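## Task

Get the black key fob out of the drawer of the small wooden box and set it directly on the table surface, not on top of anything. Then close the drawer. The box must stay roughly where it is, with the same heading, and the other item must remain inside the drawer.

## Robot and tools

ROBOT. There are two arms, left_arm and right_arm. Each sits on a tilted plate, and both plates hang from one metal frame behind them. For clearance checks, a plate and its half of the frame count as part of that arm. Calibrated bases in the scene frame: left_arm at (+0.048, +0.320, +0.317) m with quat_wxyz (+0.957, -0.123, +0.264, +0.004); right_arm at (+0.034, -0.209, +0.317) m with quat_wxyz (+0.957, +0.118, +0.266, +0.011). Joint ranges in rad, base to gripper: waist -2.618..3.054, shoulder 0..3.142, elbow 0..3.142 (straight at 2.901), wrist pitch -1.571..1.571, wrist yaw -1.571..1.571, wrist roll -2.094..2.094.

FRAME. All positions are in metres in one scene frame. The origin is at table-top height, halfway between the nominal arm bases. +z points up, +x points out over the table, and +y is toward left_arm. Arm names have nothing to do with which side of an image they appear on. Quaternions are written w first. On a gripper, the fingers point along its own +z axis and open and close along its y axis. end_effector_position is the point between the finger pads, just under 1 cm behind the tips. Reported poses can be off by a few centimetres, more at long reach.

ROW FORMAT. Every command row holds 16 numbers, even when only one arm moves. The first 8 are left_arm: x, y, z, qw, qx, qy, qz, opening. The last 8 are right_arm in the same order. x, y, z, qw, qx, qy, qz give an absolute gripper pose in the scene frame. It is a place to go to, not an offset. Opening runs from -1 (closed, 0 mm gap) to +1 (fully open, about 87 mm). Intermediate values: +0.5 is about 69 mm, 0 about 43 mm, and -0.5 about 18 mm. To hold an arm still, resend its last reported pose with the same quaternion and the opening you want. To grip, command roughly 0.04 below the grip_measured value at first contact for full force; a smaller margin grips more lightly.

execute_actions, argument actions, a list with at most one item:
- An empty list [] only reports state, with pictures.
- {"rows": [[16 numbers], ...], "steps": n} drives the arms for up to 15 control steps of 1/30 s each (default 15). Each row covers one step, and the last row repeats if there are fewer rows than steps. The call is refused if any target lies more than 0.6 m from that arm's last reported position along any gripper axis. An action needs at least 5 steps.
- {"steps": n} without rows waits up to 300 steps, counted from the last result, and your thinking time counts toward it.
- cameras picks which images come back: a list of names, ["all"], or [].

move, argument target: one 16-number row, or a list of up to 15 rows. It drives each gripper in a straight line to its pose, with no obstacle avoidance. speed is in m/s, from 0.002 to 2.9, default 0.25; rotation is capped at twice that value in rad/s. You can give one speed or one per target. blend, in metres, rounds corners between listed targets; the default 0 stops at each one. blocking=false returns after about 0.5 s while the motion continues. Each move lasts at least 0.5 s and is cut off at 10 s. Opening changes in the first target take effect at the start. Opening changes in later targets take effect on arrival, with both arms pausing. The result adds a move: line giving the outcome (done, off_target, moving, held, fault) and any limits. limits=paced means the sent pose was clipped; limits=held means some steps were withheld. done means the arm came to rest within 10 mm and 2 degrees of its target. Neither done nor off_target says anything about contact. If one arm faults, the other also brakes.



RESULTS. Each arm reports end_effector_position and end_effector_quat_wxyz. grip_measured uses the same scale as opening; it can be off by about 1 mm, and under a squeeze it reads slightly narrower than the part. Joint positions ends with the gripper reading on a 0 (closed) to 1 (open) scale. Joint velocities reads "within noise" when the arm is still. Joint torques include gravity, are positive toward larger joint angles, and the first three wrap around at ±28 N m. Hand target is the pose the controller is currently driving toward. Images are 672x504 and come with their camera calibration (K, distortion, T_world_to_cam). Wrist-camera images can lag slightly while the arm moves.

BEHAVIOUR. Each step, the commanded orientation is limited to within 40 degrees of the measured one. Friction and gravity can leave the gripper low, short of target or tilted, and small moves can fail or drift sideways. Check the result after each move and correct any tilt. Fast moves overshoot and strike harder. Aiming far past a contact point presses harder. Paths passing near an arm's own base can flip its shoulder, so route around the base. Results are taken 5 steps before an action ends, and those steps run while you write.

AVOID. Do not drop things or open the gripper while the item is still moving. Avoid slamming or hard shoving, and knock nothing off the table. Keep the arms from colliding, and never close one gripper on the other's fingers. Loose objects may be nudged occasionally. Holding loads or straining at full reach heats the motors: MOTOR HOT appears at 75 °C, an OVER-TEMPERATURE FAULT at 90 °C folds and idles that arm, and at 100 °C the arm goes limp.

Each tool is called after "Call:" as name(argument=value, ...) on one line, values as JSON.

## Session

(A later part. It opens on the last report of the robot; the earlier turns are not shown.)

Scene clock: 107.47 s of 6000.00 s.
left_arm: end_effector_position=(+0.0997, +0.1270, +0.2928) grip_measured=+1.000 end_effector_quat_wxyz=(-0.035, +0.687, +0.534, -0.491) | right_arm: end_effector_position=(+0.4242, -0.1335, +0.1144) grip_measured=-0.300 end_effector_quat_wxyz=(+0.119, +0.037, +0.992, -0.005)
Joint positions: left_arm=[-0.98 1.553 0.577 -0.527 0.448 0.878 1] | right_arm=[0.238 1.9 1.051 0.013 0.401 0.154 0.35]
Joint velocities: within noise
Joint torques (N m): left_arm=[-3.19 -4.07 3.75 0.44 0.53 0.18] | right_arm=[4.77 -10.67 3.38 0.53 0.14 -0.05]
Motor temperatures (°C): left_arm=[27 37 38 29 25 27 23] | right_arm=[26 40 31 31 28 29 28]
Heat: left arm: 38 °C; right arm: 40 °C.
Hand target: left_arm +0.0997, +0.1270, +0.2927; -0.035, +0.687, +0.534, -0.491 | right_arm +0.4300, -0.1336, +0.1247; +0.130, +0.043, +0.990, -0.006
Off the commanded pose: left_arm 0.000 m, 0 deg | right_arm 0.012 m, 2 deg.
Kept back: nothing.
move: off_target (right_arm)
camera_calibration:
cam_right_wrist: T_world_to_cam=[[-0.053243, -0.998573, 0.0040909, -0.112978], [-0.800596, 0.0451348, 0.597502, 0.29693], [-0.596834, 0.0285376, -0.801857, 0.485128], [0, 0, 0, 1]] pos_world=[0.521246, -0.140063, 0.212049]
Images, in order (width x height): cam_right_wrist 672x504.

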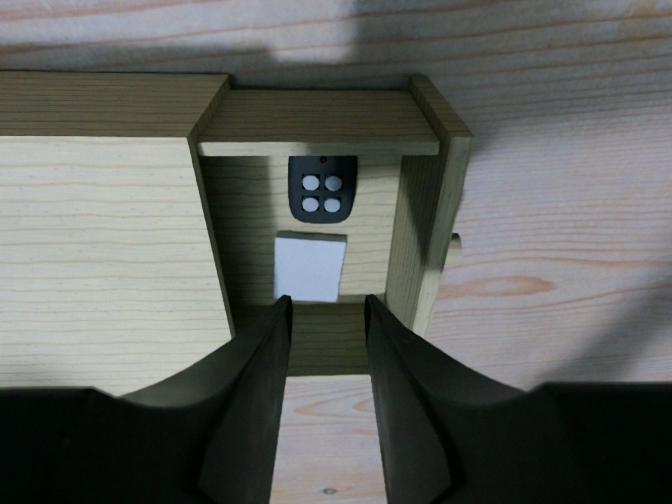

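Call:
move(target=[[0.0997, 0.1270, 0.2928, -0.035, 0.687, 0.534, -0.491, 1, 0.438, -0.1335, 0.0950, 0.1560, 0.0431, 0.9868, -0.0068, -0.04], [0.0997, 0.1270, 0.2928, -0.035, 0.687, 0.534, -0.491, 1, 0.438, -0.1335, 0.0225, 0.1560, 0.0431, 0.9868, -0.0068, -0.04], [0.0997, 0.1270, 0.2928, -0.035, 0.687, 0.534, -0.491, 1, 0.438, -0.1335, 0.0225, 0.1560, 0.0431, 0.9868, -0.0068, -0.24]], speed=[0.2, 0.13, 0.1], cameras=["cam_right_wrist"])

Scene clock: 110.70 s of 6000.00 s.
left_arm: end_effector_position=(+0.0997, +0.1270, +0.2928) grip_measured=+1.000 end_effector_quat_wxyz=(-0.035, +0.687, +0.534, -0.491) | right_arm: end_effector_position=(+0.4273, -0.1329, +0.0287) grip_measured=-0.174 end_effector_quat_wxyz=(+0.140, +0.036, +0.989, -0.011)
Joint positions: left_arm=[-0.98 1.553 0.577 -0.527 0.448 0.878 1] | right_arm=[0.172 2.195 1.125 0.298 0.371 0.085 0.413]
Joint velocities: within noise
Joint torques (N m): left_arm=[-3.21 -4.07 3.75 0.42 0.53 0.18] | right_arm=[3.29 -6.74 4.36 1.11 -0.11 -0.22]
Motor temperatures (°C): left_arm=[27 37 38 29 25 27 23] | right_arm=[26 40 31 31 28 29 28]
Heat: left arm: 38 °C; right arm: 40 °C.
Hand target: left_arm +0.0997, +0.1270, +0.2927; -0.035, +0.687, +0.534, -0.491 | right_arm +0.4378, -0.1337, +0.0232; +0.156, +0.043, +0.987, -0.007
Off the commanded pose: left_arm 0.000 m, 0 deg | right_arm 0.012 m, 2 deg.
Kept back: nothing.
move: off_target (right_arm); target 3's new opening was sent with right_arm's hand 0.014 m and 2 deg from that target
camera_calibration:
cam_right_wrist: T_world_to_cam=[[-0.0546867, -0.998379, 0.0157925, -0.111579], [-0.824636, 0.0540766, 0.563074, 0.36308], [-0.563015, 0.0177696, -0.826256, 0.403091], [0, 0, 0, 1]] pos_world=[0.520253, -0.138195, 0.130377]
Images, in order (width x height): cam_right_wrist 672x504.

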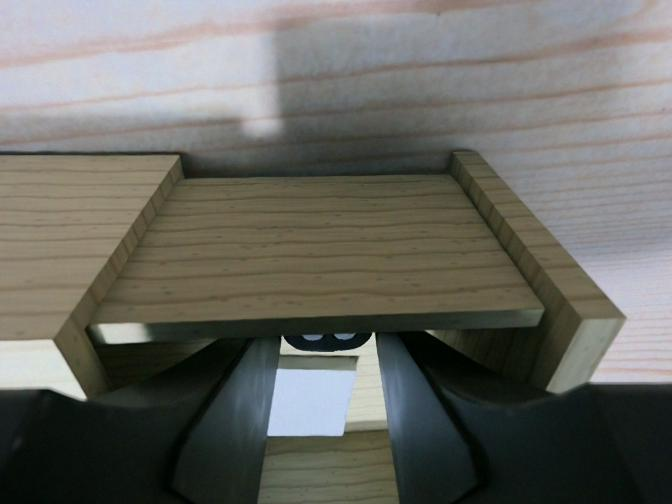

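Call:
move(target=[0.0997, 0.1270, 0.2928, -0.035, 0.687, 0.534, -0.491, 1, 0.436, -0.1335, 0.1250, 0.1560, 0.0431, 0.9868, -0.0068, -0.25], speed=0.15, cameras=["cam_right_wrist"])

Scene clock: 112.27 s of 6000.00 s.
left_arm: end_effector_position=(+0.0997, +0.1270, +0.2928) grip_measured=+1.000 end_effector_quat_wxyz=(-0.035, +0.687, +0.534, -0.491) | right_arm: end_effector_position=(+0.4285, -0.1341, +0.1122) grip_measured=-0.174 end_effector_quat_wxyz=(+0.141, +0.036, +0.989, -0.007)
Joint positions: left_arm=[-0.98 1.553 0.577 -0.527 0.448 0.878 1] | right_arm=[0.239 1.901 1.02 0.094 0.411 0.134 0.413]
Joint velocities: within noise
Joint torques (N m): left_arm=[-3.21 -4.1 3.81 0.42 0.53 0.18] | right_arm=[5.05 -10.92 3.15 0.63 0.13 -0.02]
Motor temperatures (°C): left_arm=[27 37 38 29 25 27 23] | right_arm=[26 40 31 31 28 29 29]
Heat: left arm: 38 °C; right arm: 40 °C.
Hand target: left_arm +0.0997, +0.1270, +0.2927; -0.035, +0.687, +0.534, -0.491 | right_arm +0.4360, -0.1336, +0.1246; +0.156, +0.043, +0.987, -0.007
Off the commanded pose: left_arm 0.000 m, 0 deg | right_arm 0.015 m, 2 deg.
Kept back: nothing.
move: off_target (right_arm)
camera_calibration:
cam_right_wrist: T_world_to_cam=[[-0.0525739, -0.998583, 0.00824276, -0.114051], [-0.826811, 0.0481563, 0.560415, 0.317609], [-0.560018, 0.022648, -0.828171, 0.472401], [0, 0, 0, 1]] pos_world=[0.521159, -0.139883, 0.214176]
Images, in order (width x height): cam_right_wrist 672x504.

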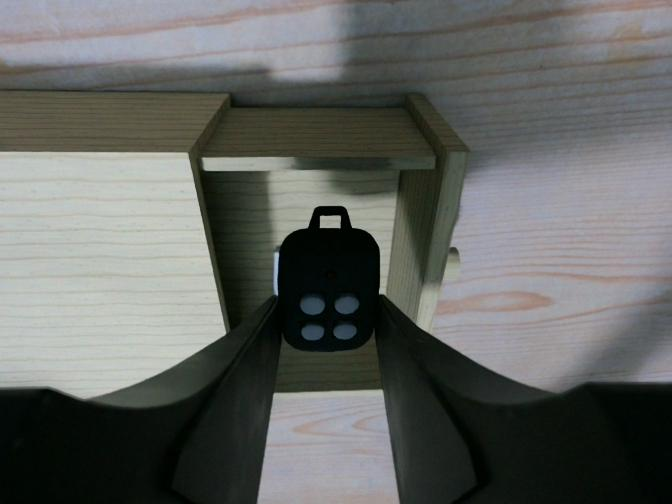

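Call:
move(target=[[0.0997, 0.1270, 0.2928, -0.035, 0.687, 0.534, -0.491, 1, 0.395, -0.2100, 0.1200, 0.1560, 0.0431, 0.9868, -0.0068, -0.25], [0.0997, 0.1270, 0.2928, -0.035, 0.687, 0.534, -0.491, 1, 0.335, -0.2850, 0.0600, 0.1560, 0.0431, 0.9868, -0.0068, -0.25], [0.0997, 0.1270, 0.2928, -0.035, 0.687, 0.534, -0.491, 1, 0.335, -0.2860, 0.0110, 0.1560, 0.0431, 0.9868, -0.0068, -0.25]], speed=[0.3, 0.3, 0.09], blend=[0.04, 0.015, 0], cameras=["cam_right_wrist", "cam_low"])

Scene clock: 114.50 s of 6000.00 s.
left_arm: end_effector_position=(+0.0997, +0.1270, +0.2928) grip_measured=+1.000 end_effector_quat_wxyz=(-0.035, +0.687, +0.534, -0.491) | right_arm: end_effector_position=(+0.3329, -0.2835, +0.0143) grip_measured=-0.174 end_effector_quat_wxyz=(+0.149, +0.045, +0.988, -0.007)
Joint positions: left_arm=[-0.98 1.553 0.577 -0.527 0.448 0.878 1] | right_arm=[-0.281 2.113 0.716 0.704 0.023 -0.209 0.413]
Joint velocities: within noise
Joint torques (N m): left_arm=[-3.25 -4.1 3.77 0.43 0.53 0.17] | right_arm=[0.18 -5.72 0.62 0.97 -0.14 -0.25]
Motor temperatures (°C): left_arm=[27 37 38 29 25 27 23] | right_arm=[26 40 31 31 28 29 29]
Heat: left arm: 38 °C; right arm: 40 °C.
Hand target: left_arm +0.0997, +0.1270, +0.2927; -0.035, +0.687, +0.534, -0.491 | right_arm +0.3349, -0.2859, +0.0111; +0.156, +0.043, +0.987, -0.007
Off the commanded pose: left_arm 0.000 m, 0 deg | right_arm 0.005 m, 1 deg.
Kept back: nothing.
move: done
camera_calibration:
cam_right_wrist: T_world_to_cam=[[-0.0699299, -0.99754, 0.0048366, -0.261423], [-0.834144, 0.0611331, 0.548149, 0.306942], [-0.547096, 0.0342976, -0.836367, 0.340297], [0, 0, 0, 1]] pos_world=[0.423927, -0.291216, 0.117628]
Images, in order (width x height): cam_low 672x504, cam_right_wrist 672x504.

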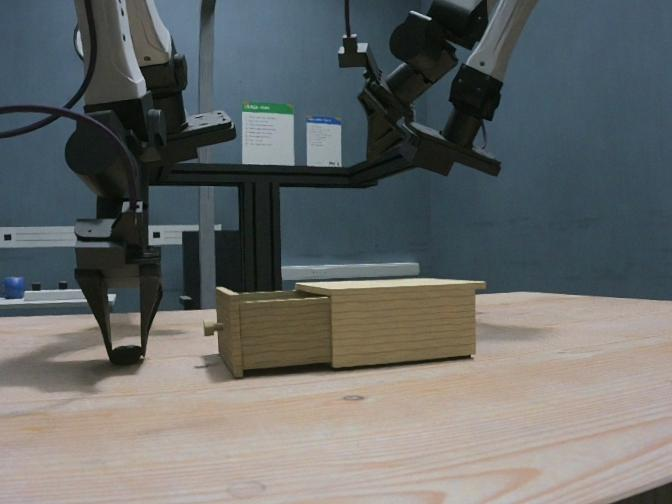

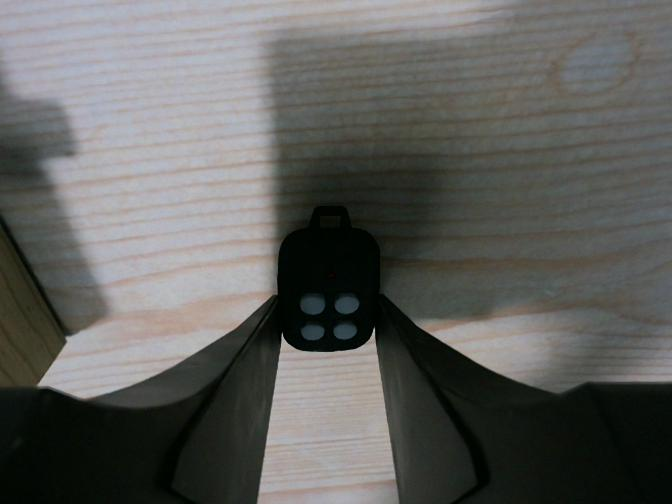

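Call:
zoom_image(camera="cam_low", region=[70, 290, 190, 390])

Scaled by 4.200 from the camera's 672x504 image, which has a finer 960x720 frame.

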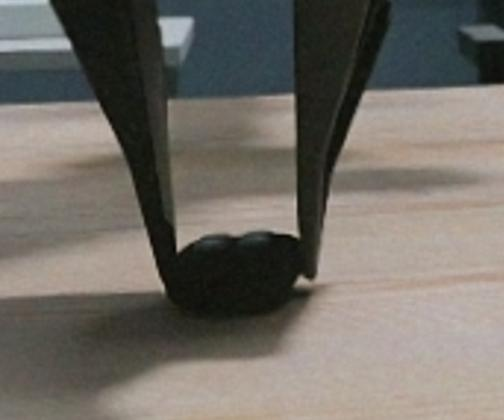

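Call:
move(target=[[0.0997, 0.1270, 0.2928, -0.035, 0.687, 0.534, -0.491, 1, 0.335, -0.2855, 0.0060, 0.1560, 0.0431, 0.9868, -0.0068, -0.25], [0.0997, 0.1270, 0.2928, -0.035, 0.687, 0.534, -0.491, 1, 0.335, -0.2855, 0.0080, 0.1560, 0.0431, 0.9868, -0.0068, 0.15], [0.0997, 0.1270, 0.2928, -0.035, 0.687, 0.534, -0.491, 1, 0.337, -0.2855, 0.0850, 0.1560, 0.0431, 0.9868, -0.0068, 0.15], [0.0997, 0.1270, 0.2928, -0.035, 0.687, 0.534, -0.491, 1, 0.405, -0.2480, 0.0850, 0.1560, 0.0431, 0.9868, -0.0068, -1]], speed=[0.06, 0.1, 0.2, 0.3], blend=[0, 0, 0.02, 0], cameras=["cam_right_wrist", "cam_low"])

Scene clock: 119.07 s of 6000.00 s.
left_arm: end_effector_position=(+0.0997, +0.1270, +0.2928) grip_measured=+1.000 end_effector_quat_wxyz=(-0.035, +0.687, +0.534, -0.491) | right_arm: end_effector_position=(+0.4086, -0.2480, +0.0903) grip_measured=-0.973 end_effector_quat_wxyz=(+0.164, +0.039, +0.986, -0.003)
Joint positions: left_arm=[-0.98 1.553 0.577 -0.527 0.448 0.878 1] | right_arm=[-0.101 1.821 0.837 0.311 0.148 -0.107 0.013]
Joint velocities: within noise
Joint torques (N m): left_arm=[-3.18 -4.07 3.77 0.43 0.53 0.18] | right_arm=[1.96 -6.11 3.62 0.73 0.1 -0.03]
Motor temperatures (°C): left_arm=[27 37 38 29 25 27 23] | right_arm=[26 40 31 31 28 29 29]
Heat: left arm: 38 °C; right arm: 40 °C.
Hand target: left_arm +0.0997, +0.1270, +0.2927; -0.035, +0.687, +0.534, -0.491 | right_arm +0.4049, -0.2480, +0.0851; +0.156, +0.043, +0.987, -0.007
Off the commanded pose: left_arm 0.000 m, 0 deg | right_arm 0.006 m, 1 deg.
Kept back: nothing.
move: done
camera_calibration:
cam_right_wrist: T_world_to_cam=[[-0.0572579, -0.998359, -0.000808494, -0.22595], [-0.851864, 0.0484337, 0.521519, 0.332768], [-0.520624, 0.0305498, -0.853239, 0.43382], [0, 0, 0, 1]] pos_world=[0.496393, -0.25495, 0.196424]
Images, in order (width x height): cam_low 672x504, cam_right_wrist 672x504.

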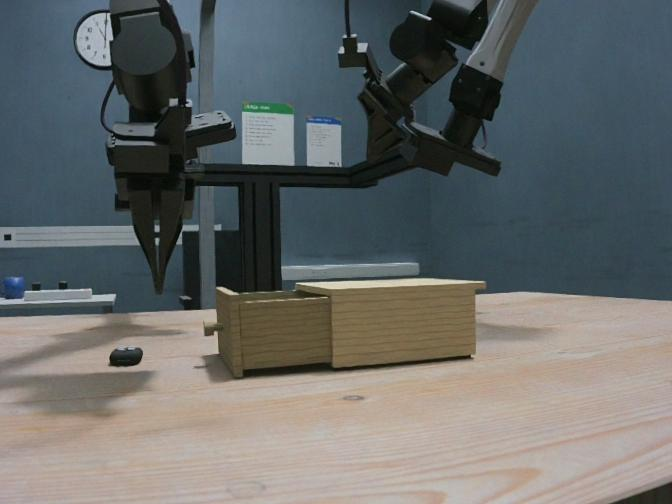

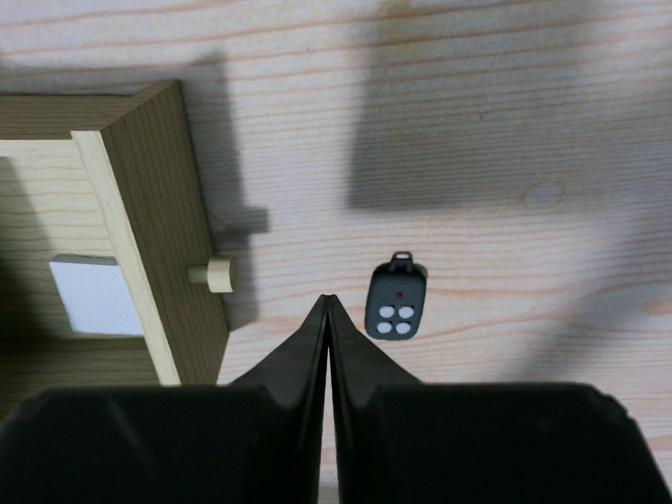

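Call:
move(target=[[0.0997, 0.1270, 0.2928, -0.035, 0.687, 0.534, -0.491, 1, 0.397, -0.2460, 0.0390, 0.1560, 0.0431, 0.9868, -0.0068, -1], [0.0997, 0.1270, 0.2928, -0.035, 0.687, 0.534, -0.491, 1, 0.397, -0.2200, 0.0390, 0.1560, 0.0431, 0.9868, -0.0068, -1], [0.0997, 0.1270, 0.2928, -0.035, 0.687, 0.534, -0.491, 1, 0.396, -0.1350, 0.0390, 0.1560, 0.0431, 0.9868, -0.0068, -1]], speed=[0.15, 0.15, 0.1], blend=[0.01, 0.01, 0], cameras=["cam_right_wrist", "cam_high", "cam_low"])

Scene clock: 121.47 s of 6000.00 s.
left_arm: end_effector_position=(+0.0997, +0.1270, +0.2928) grip_measured=+1.000 end_effector_quat_wxyz=(-0.035, +0.687, +0.534, -0.491) | right_arm: end_effector_position=(+0.3925, -0.1683, +0.0438) grip_measured=-0.974 end_effector_quat_wxyz=(+0.151, +0.045, +0.986, -0.058)
Joint positions: left_arm=[-0.98 1.553 0.577 -0.527 0.448 0.878 1] | right_arm=[0.146 2.099 0.909 0.447 0.448 0.062 0.013]
Joint velocities: within noise
Joint torques (N m): left_arm=[-3.21 -4.1 3.74 0.44 0.53 0.18] | right_arm=[7.13 -5.68 3.51 0.83 -0.7 0.19]
Motor temperatures (°C): left_arm=[27 37 38 29 25 27 23] | right_arm=[26 40 30 31 28 29 29]
Heat: left arm: 38 °C; right arm: 40 °C.
Hand target: left_arm +0.0997, +0.1270, +0.2927; -0.035, +0.687, +0.534, -0.491 | right_arm +0.3947, -0.1360, +0.0413; +0.155, +0.043, +0.987, -0.008
Off the commanded pose: left_arm 0.000 m, 0 deg | right_arm 0.034 m, 6 deg.
Kept back: nothing.
move: off_target (right_arm)
camera_calibration:
cam_right_wrist: T_world_to_cam=[[-0.0864993, -0.990686, 0.105166, -0.13919], [-0.832861, 0.129835, 0.538039, 0.344858], [-0.546682, -0.041049, -0.836334, 0.3808], [0, 0, 0, 1]] pos_world=[0.483355, -0.167036, 0.147567]
Images, in order (width x height): cam_high 672x504, cam_low 672x504, cam_right_wrist 672x504.

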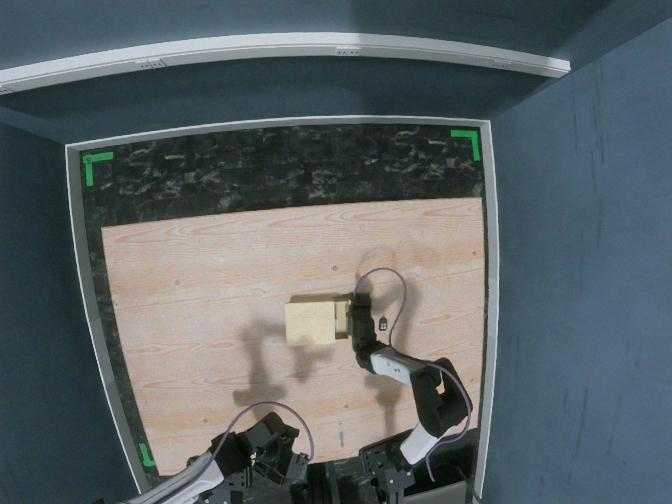

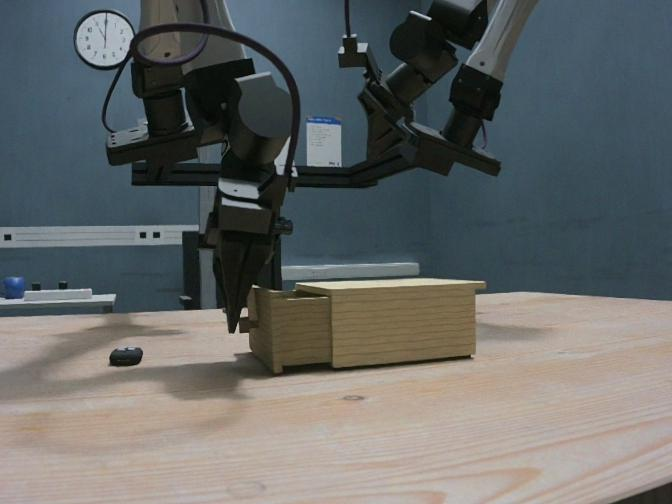

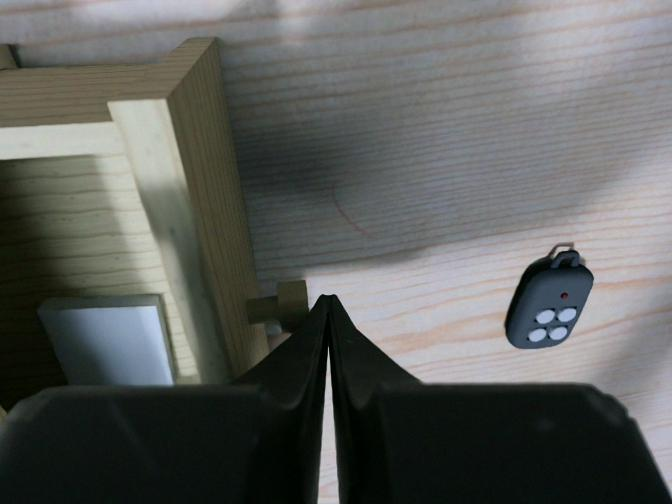

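Call:
move(target=[0.0997, 0.1270, 0.2928, -0.035, 0.687, 0.534, -0.491, 1, 0.400, -0.0980, 0.0390, 0.1560, 0.0431, 0.9868, -0.0068, -1], speed=0.1, cameras=["cam_right_wrist", "cam_low"])

Scene clock: 122.67 s of 6000.00 s.
left_arm: end_effector_position=(+0.0997, +0.1270, +0.2928) grip_measured=+1.000 end_effector_quat_wxyz=(-0.035, +0.687, +0.534, -0.491) | right_arm: end_effector_position=(+0.3941, -0.1387, +0.0444) grip_measured=-0.974 end_effector_quat_wxyz=(+0.146, +0.042, +0.986, -0.071)
Joint positions: left_arm=[-0.98 1.553 0.577 -0.527 0.448 0.878 1] | right_arm=[0.235 2.145 0.974 0.384 0.537 0.125 0.013]
Joint velocities: within noise
Joint torques (N m): left_arm=[-3.17 -4.1 3.71 0.44 0.53 0.19] | right_arm=[8.28 -5.68 4.04 0.9 -0.87 0.3]
Motor temperatures (°C): left_arm=[27 37 38 29 25 27 23] | right_arm=[26 39 30 31 28 29 29]
Heat: left arm: 38 °C; right arm: 39 °C.
Hand target: left_arm +0.0997, +0.1270, +0.2927; -0.035, +0.687, +0.534, -0.491 | right_arm +0.3980, -0.0994, +0.0425; +0.154, +0.042, +0.987, -0.008
Off the commanded pose: left_arm 0.000 m, 0 deg | right_arm 0.041 m, 7 deg.
Kept back: nothing.
move: off_target (right_arm)
camera_calibration:
cam_right_wrist: T_world_to_cam=[[-0.0828819, -0.987716, 0.132469, -0.111968], [-0.827512, 0.14228, 0.54312, 0.34144], [-0.555296, -0.0646049, -0.829139, 0.38314], [0, 0, 0, 1]] pos_world=[0.486022, -0.13442, 0.147065]
Images, in order (width x height): cam_low 672x504, cam_right_wrist 672x504.

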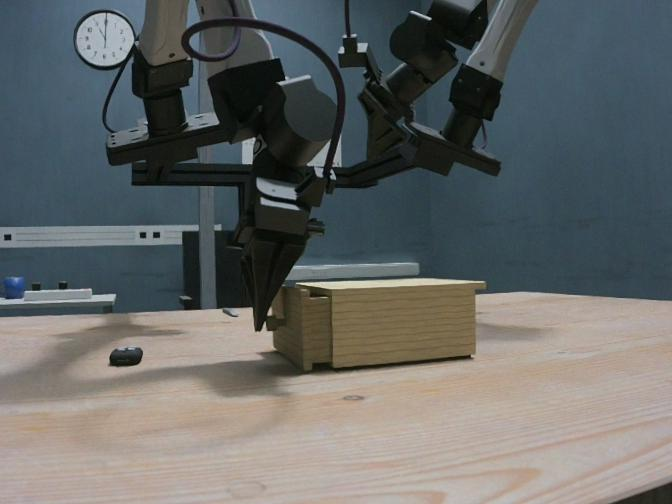

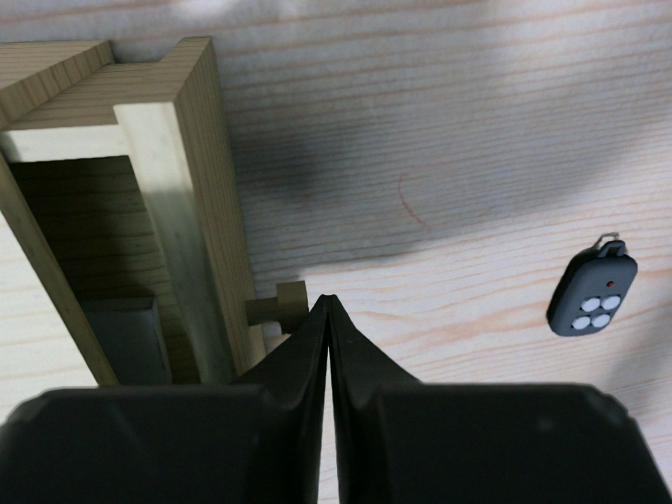

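Call:
move(target=[0.0997, 0.1270, 0.2928, -0.035, 0.687, 0.534, -0.491, 1, 0.403, -0.0720, 0.0390, 0.1560, 0.0431, 0.9868, -0.0068, -1], speed=0.08, cameras=["cam_right_wrist", "cam_low"])

Scene clock: 123.70 s of 6000.00 s.
left_arm: end_effector_position=(+0.0997, +0.1270, +0.2928) grip_measured=+1.000 end_effector_quat_wxyz=(-0.035, +0.687, +0.534, -0.491) | right_arm: end_effector_position=(+0.3961, -0.1210, +0.0444) grip_measured=-0.974 end_effector_quat_wxyz=(+0.144, +0.041, +0.985, -0.084)
Joint positions: left_arm=[-0.98 1.553 0.577 -0.527 0.448 0.878 1] | right_arm=[0.287 2.181 1.031 0.33 0.598 0.17 0.013]
Joint velocities: within noise
Joint torques (N m): left_arm=[-3.22 -4.12 3.77 0.42 0.53 0.18] | right_arm=[9.36 -5.91 4.49 0.92 -1.01 0.31]
Motor temperatures (°C): left_arm=[27 37 38 29 25 27 23] | right_arm=[26 39 30 31 28 29 28]
Heat: left arm: 38 °C; right arm: 39 °C.
Hand target: left_arm +0.0997, +0.1270, +0.2927; -0.035, +0.687, +0.534, -0.491 | right_arm +0.4005, -0.0741, +0.0439; +0.154, +0.042, +0.987, -0.008
Off the commanded pose: left_arm 0.000 m, 0 deg | right_arm 0.050 m, 9 deg.
Kept back: nothing.
move: off_target (right_arm)
camera_calibration:
cam_right_wrist: T_world_to_cam=[[-0.0854306, -0.983717, 0.158122, -0.0940073], [-0.823647, 0.159028, 0.544349, 0.341063], [-0.560631, -0.0837328, -0.823822, 0.384968], [0, 0, 0, 1]] pos_world=[0.488709, -0.114481, 0.146352]
Images, in order (width x height): cam_low 672x504, cam_right_wrist 672x504.

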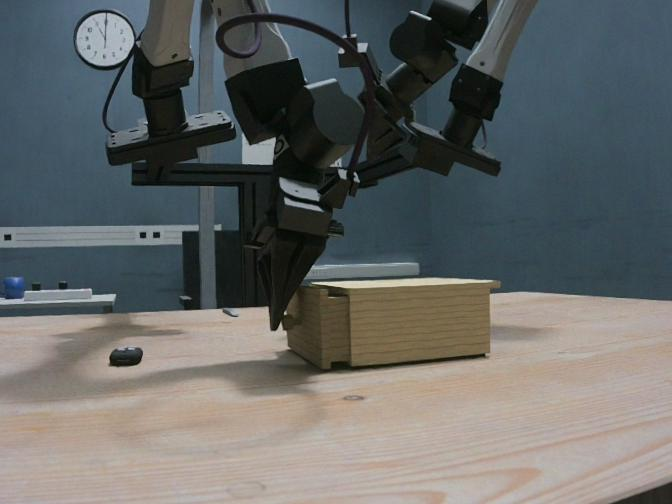

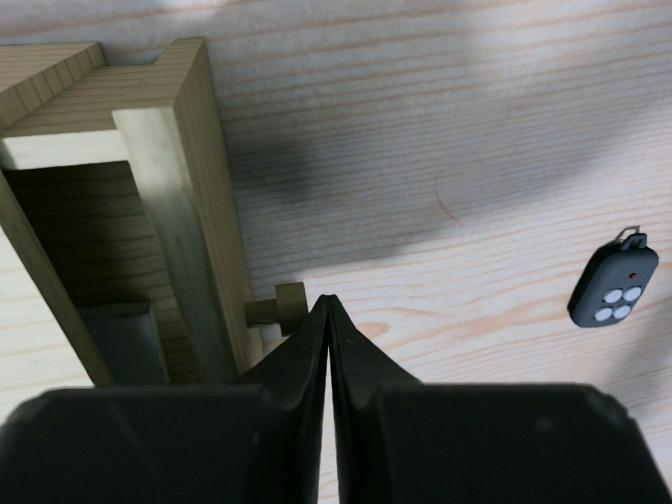

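Call:
move(target=[[0.30, 0.20, 0.20, 0.1209, 0.0199, 0.9764, -0.1776, -1, 0.3985, -0.1100, 0.0430, 0.1560, 0.0431, 0.9868, -0.0068, -1], [0.405, 0.150, 0.066, 0.1209, 0.0199, 0.9764, -0.1776, -1, 0.3985, -0.1100, 0.0430, 0.1560, 0.0431, 0.9868, -0.0068, -1]], speed=[0.65, 0.3], blend=[0.04, 0], cameras=["cam_left_wrist", "cam_low", "cam_high"])

Scene clock: 128.57 s of 6000.00 s.
left_arm: end_effector_position=(+0.4011, +0.1495, +0.0701) grip_measured=-0.993 end_effector_quat_wxyz=(+0.116, +0.019, +0.978, -0.175) | right_arm: end_effector_position=(+0.3850, -0.1223, +0.0357) grip_measured=-0.974 end_effector_quat_wxyz=(+0.137, +0.037, +0.989, -0.045)
Joint positions: left_arm=[-0.316 2.123 0.999 0.305 -0.076 -0.108 0.003] | right_arm=[0.249 2.181 0.977 0.396 0.493 0.141 0.013]
Joint velocities: within noise
Joint torques (N m): left_arm=[-3.36 -7.92 3.3 1.3 0.3 0.24] | right_arm=[4.6 -9.96 1.47 0.87 -0.6 -0.13]
Motor temperatures (°C): left_arm=[27 38 38 29 25 27 23] | right_arm=[27 39 30 31 28 29 28]
Heat: left arm: 38 °C; right arm: 39 °C.
Hand target: left_arm +0.4051, +0.1502, +0.0661; +0.121, +0.020, +0.976, -0.177 | right_arm +0.3983, -0.1103, +0.0436; +0.156, +0.042, +0.987, -0.008
Off the commanded pose: left_arm 0.006 m, 1 deg | right_arm 0.020 m, 5 deg.
Kept back: nothing.
move: off_target (right_arm)
camera_calibration:
cam_left_wrist: T_world_to_cam=[[-0.0783217, -0.942548, 0.324761, 0.14764], [-0.808659, 0.250583, 0.53224, 0.274299], [-0.583041, -0.220935, -0.781826, 0.462562], [0, 0, 0, 1]] pos_world=[0.50307, 0.172619, 0.167702]
Images, in order (width x height): cam_high 672x504, cam_low 672x504, cam_left_wrist 672x504.

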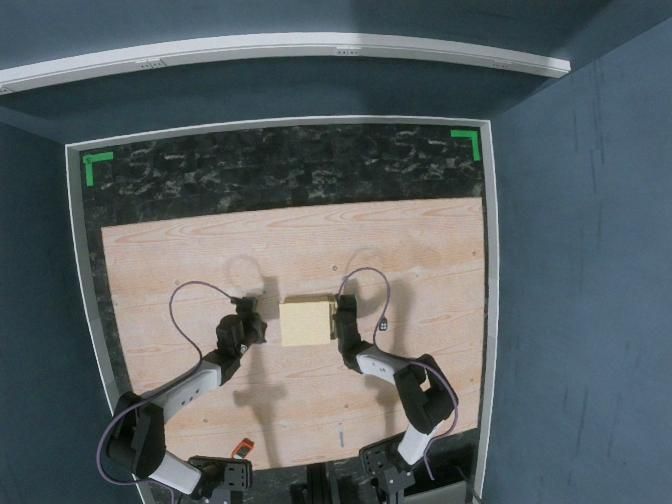

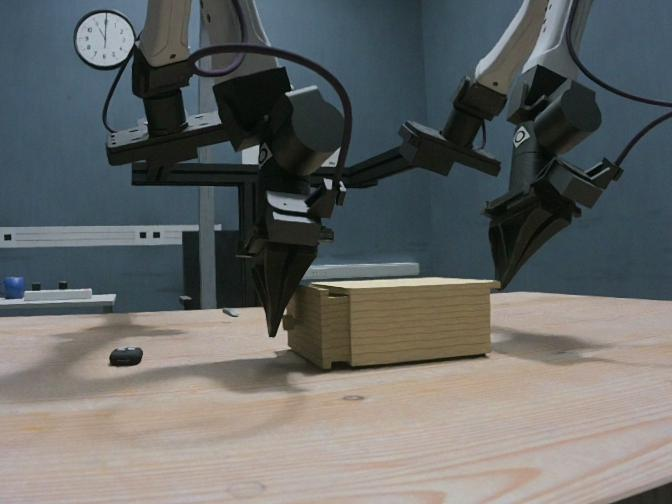

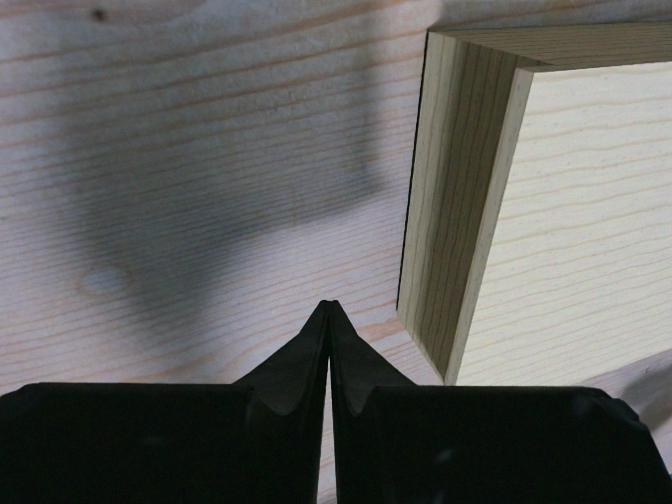

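Call:
move(target=[[0.408, 0.098, 0.066, 0.1209, 0.0199, 0.9764, -0.1776, -1, 0.4050, -0.1080, 0.0480, 0.1560, 0.0431, 0.9868, -0.0068, -1], [0.408, 0.078, 0.066, 0.1209, 0.0199, 0.9764, -0.1776, -1, 0.4080, -0.0800, 0.0480, 0.1560, 0.0431, 0.9868, -0.0068, -1]], speed=[0.1, 0.08], cameras=["cam_right_wrist", "cam_low", "cam_left_wrist"])

Scene clock: 130.33 s of 6000.00 s.
left_arm: end_effector_position=(+0.4116, +0.0988, +0.0639) grip_measured=-0.993 end_effector_quat_wxyz=(+0.124, +0.019, +0.980, -0.152) | right_arm: end_effector_position=(+0.3886, -0.1152, +0.0419) grip_measured=-0.974 end_effector_quat_wxyz=(+0.128, +0.035, +0.989, -0.060)
Joint positions: left_arm=[-0.441 2.242 1.15 0.267 -0.207 -0.192 0.003] | right_arm=[0.281 2.179 1.026 0.308 0.541 0.171 0.013]
Joint velocities: within noise
Joint torques (N m): left_arm=[-7.71 -8.01 4.18 1.26 0.46 -0.06] | right_arm=[8.73 -8.28 4.81 0.91 -0.54 0.16]
Motor temperatures (°C): left_arm=[27 38 38 29 25 27 23] | right_arm=[27 39 30 31 28 29 28]
Heat: left arm: 38 °C; right arm: 39 °C.
Hand target: left_arm +0.4074, +0.0788, +0.0666; +0.120, +0.020, +0.977, -0.177 | right_arm +0.4066, -0.0809, +0.0505; +0.155, +0.042, +0.987, -0.007
Off the commanded pose: left_arm 0.021 m, 3 deg | right_arm 0.041 m, 7 deg.
Kept back: nothing.
move: off_target (left_arm, right_arm)
camera_calibration:
cam_left_wrist: T_world_to_cam=[[-0.0749665, -0.956608, 0.28157, 0.105413], [-0.818782, 0.220222, 0.530187, 0.306058], [-0.569189, -0.190798, -0.799763, 0.445133], [0, 0, 0, 1]] pos_world=[0.511862, 0.118369, 0.164052]
cam_right_wrist: T_world_to_cam=[[-0.0639935, -0.991435, 0.113853, -0.0959299], [-0.808661, 0.11837, 0.576243, 0.323547], [-0.584784, -0.0551923, -0.809309, 0.391254], [0, 0, 0, 1]] pos_world=[0.4843, -0.111812, 0.141126]
Images, in order (width x height): cam_low 672x504, cam_left_wrist 672x504, cam_right_wrist 672x504.

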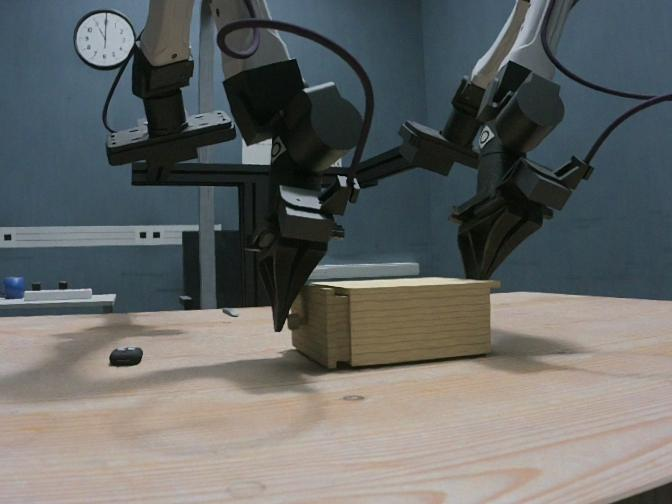

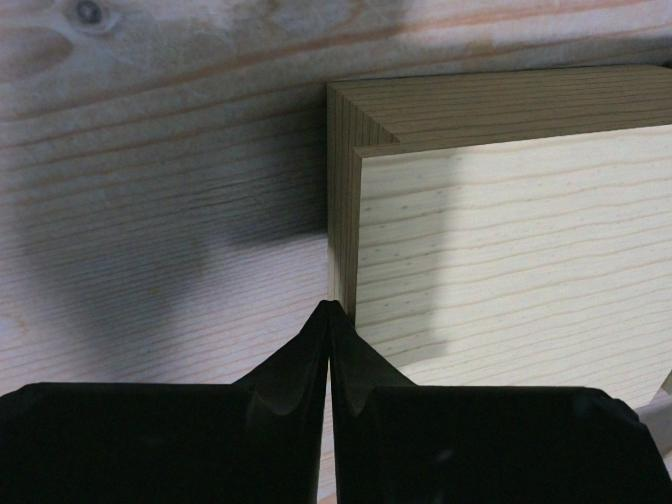

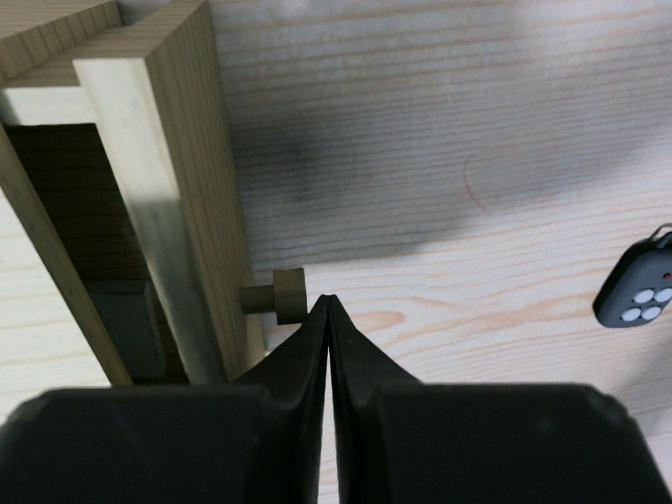

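Call:
move(target=[0.408, 0.068, 0.066, 0.1209, 0.0199, 0.9764, -0.1776, -1, 0.4120, -0.0620, 0.0480, 0.1594, 0.0565, 0.9824, 0.0792, -1], speed=0.1, cameras=["cam_right_wrist", "cam_low"])

Scene clock: 131.90 s of 6000.00 s.
left_arm: end_effector_position=(+0.4119, +0.0984, +0.0619) grip_measured=-0.993 end_effector_quat_wxyz=(+0.123, +0.018, +0.983, -0.135) | right_arm: end_effector_position=(+0.3899, -0.0980, +0.0399) grip_measured=-0.974 end_effector_quat_wxyz=(+0.125, +0.038, +0.991, -0.006)
Joint positions: left_arm=[-0.453 2.255 1.171 0.247 -0.249 -0.201 0.003] | right_arm=[0.273 2.179 1.026 0.32 0.428 0.181 0.013]
Joint velocities: within noise
Joint torques (N m): left_arm=[-8.49 -7.87 4.4 1.34 0.67 -0.14] | right_arm=[6.37 -9.33 2.54 1.27 -1.29 0.2]
Motor temperatures (°C): left_arm=[27 39 38 29 25 27 23] | right_arm=[27 39 30 31 28 29 28]
Heat: left arm: 39 °C; right arm: 39 °C.
Hand target: left_arm +0.4070, +0.0694, +0.0674; +0.120, +0.020, +0.977, -0.177 | right_arm +0.4109, -0.0637, +0.0521; +0.156, +0.053, +0.983, +0.075
Off the commanded pose: left_arm 0.031 m, 5 deg | right_arm 0.043 m, 11 deg.
Kept back: nothing.
move: off_target (left_arm, right_arm)
camera_calibration:
cam_right_wrist: T_world_to_cam=[[-0.0570459, -0.99836, 0.00486746, -0.0775507], [-0.808113, 0.049037, 0.586983, 0.316152], [-0.586259, 0.0295515, -0.809585, 0.400203], [0, 0, 0, 1]] pos_world=[0.485684, -0.104753, 0.1388]
Images, in order (width x height): cam_low 672x504, cam_right_wrist 672x504.

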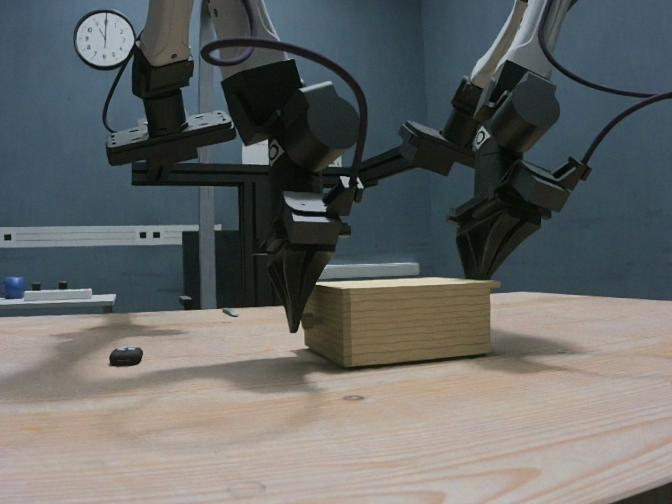

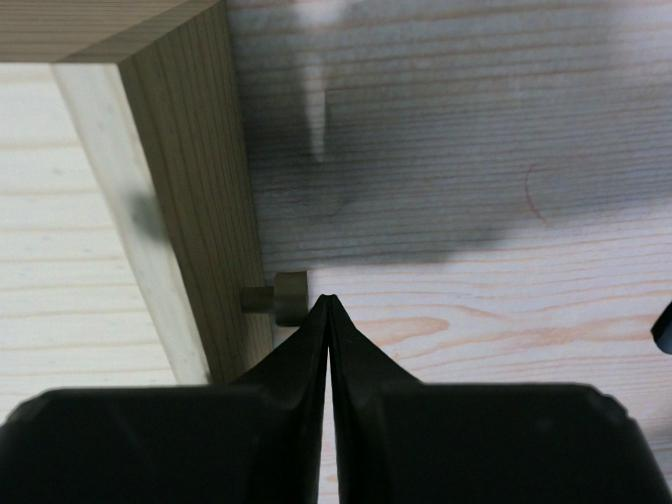

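Call:
move(target=[[0.410, 0.102, 0.065, 0.1209, 0.0199, 0.9764, -0.1776, -1, 0.3930, -0.0930, 0.0430, 0.1560, 0.0431, 0.9868, -0.0068, -1], [0.410, 0.140, 0.075, 0.1209, 0.0199, 0.9764, -0.1776, -1, 0.3930, -0.1300, 0.0500, 0.1560, 0.0431, 0.9868, -0.0068, -1], [0.390, 0.180, 0.140, 0.1209, 0.0199, 0.9764, -0.1776, -1, 0.4000, -0.1500, 0.1200, 0.1560, 0.0431, 0.9868, -0.0068, -1]], speed=[0.08, 0.12, 0.25], blend=[0, 0.015, 0], cameras=["cam_right_wrist", "cam_low", "cam_high"])

Call:
zoom_image(camera="cam_high", region=[260, 270, 420, 370])

Call:
zoom_image(camera="cam_low", region=[270, 250, 520, 400])

Scene clock: 135.23 s of 6000.00 s.
left_arm: end_effector_position=(+0.3906, +0.1764, +0.1381) grip_measured=-0.993 end_effector_quat_wxyz=(+0.122, +0.019, +0.977, -0.175) | right_arm: end_effector_position=(+0.3958, -0.1505, +0.1132) grip_measured=-0.974 end_effector_quat_wxyz=(+0.148, +0.044, +0.988, -0.012)
Joint positions: left_arm=[-0.327 1.815 0.834 0.174 -0.085 -0.114 0.003] | right_arm=[0.215 1.827 0.839 0.223 0.407 0.124 0.013]
Joint velocities: within noise
Joint torques (N m): left_arm=[-2.5 -9.22 2.62 1.08 0.31 0.28] | right_arm=[3.64 -9.25 2.86 0.65 -0.04 -0.22]
Motor temperatures (°C): left_arm=[27 40 38 29 25 27 23] | right_arm=[27 39 30 31 28 29 28]
Heat: left arm: 40 °C; right arm: 39 °C.
Hand target: left_arm +0.3900, +0.1799, +0.1400; +0.121, +0.020, +0.976, -0.178 | right_arm +0.4000, -0.1500, +0.1199; +0.156, +0.043, +0.987, -0.007
Off the commanded pose: left_arm 0.004 m, 0 deg | right_arm 0.008 m, 1 deg.
Kept back: nothing.
move: done
camera_calibration:
cam_right_wrist: T_world_to_cam=[[-0.0698498, -0.997444, 0.0150613, -0.126], [-0.833855, 0.0666677, 0.547943, 0.297727], [-0.547547, 0.0257148, -0.83638, 0.451771], [0, 0, 0, 1]] pos_world=[0.486826, -0.157144, 0.216613]
Images, in order (width x height): cam_high 672x504, cam_low 672x504, cam_right_wrist 672x504.

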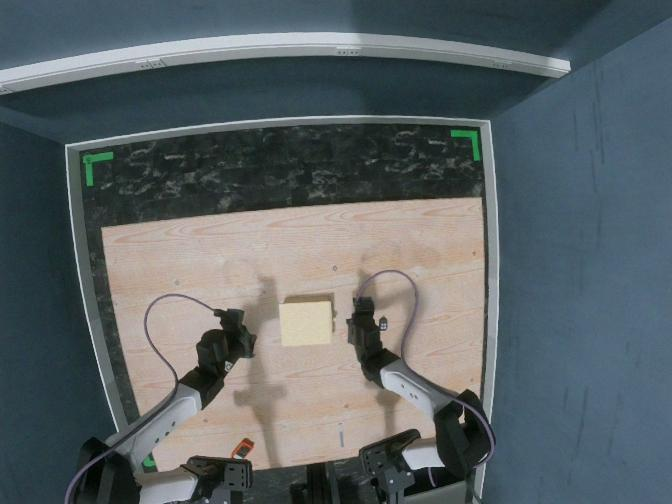

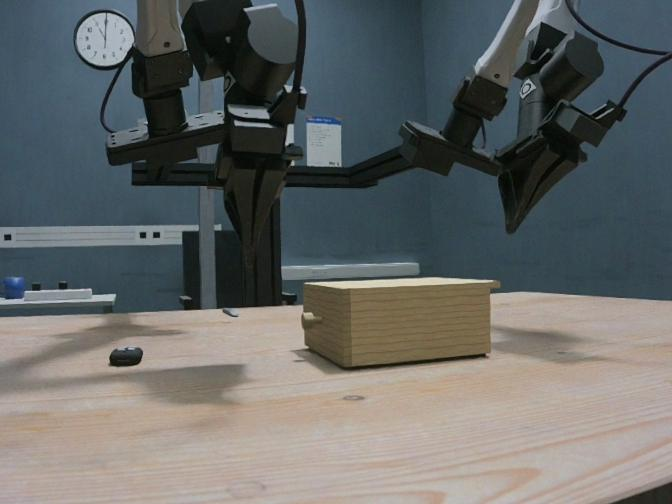

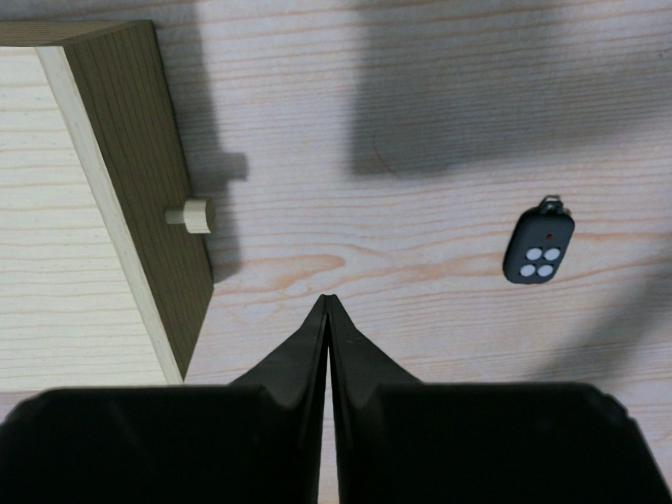

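Scaled by 3.150 from the camera's 672x504 image, which has a finer 960x720 frame.

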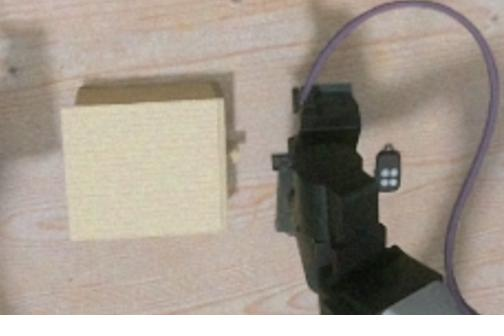

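Scaled by 2.016 from the camera's 672x504 image, which has a finer 960x720 frame.

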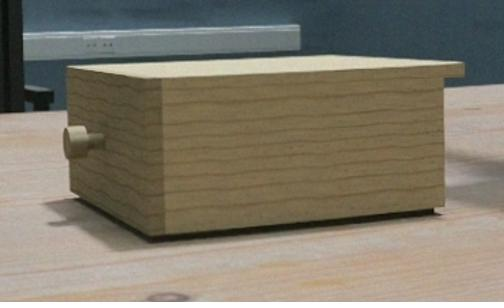

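Call:
zoom_image(camera="cam_right_wrist", region=[0, 0, 240, 400])

Scaled by 1.260 from the camera's 672x504 image, which has a finer 960x720 frame.

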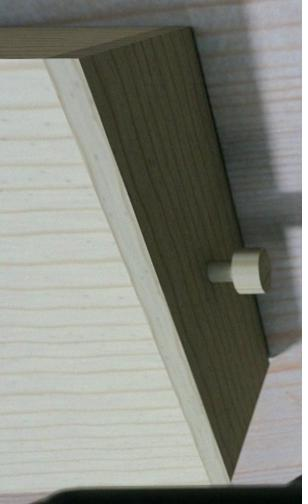

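Call:
finished_scene(scene=1)

The scene is finished: the task was done.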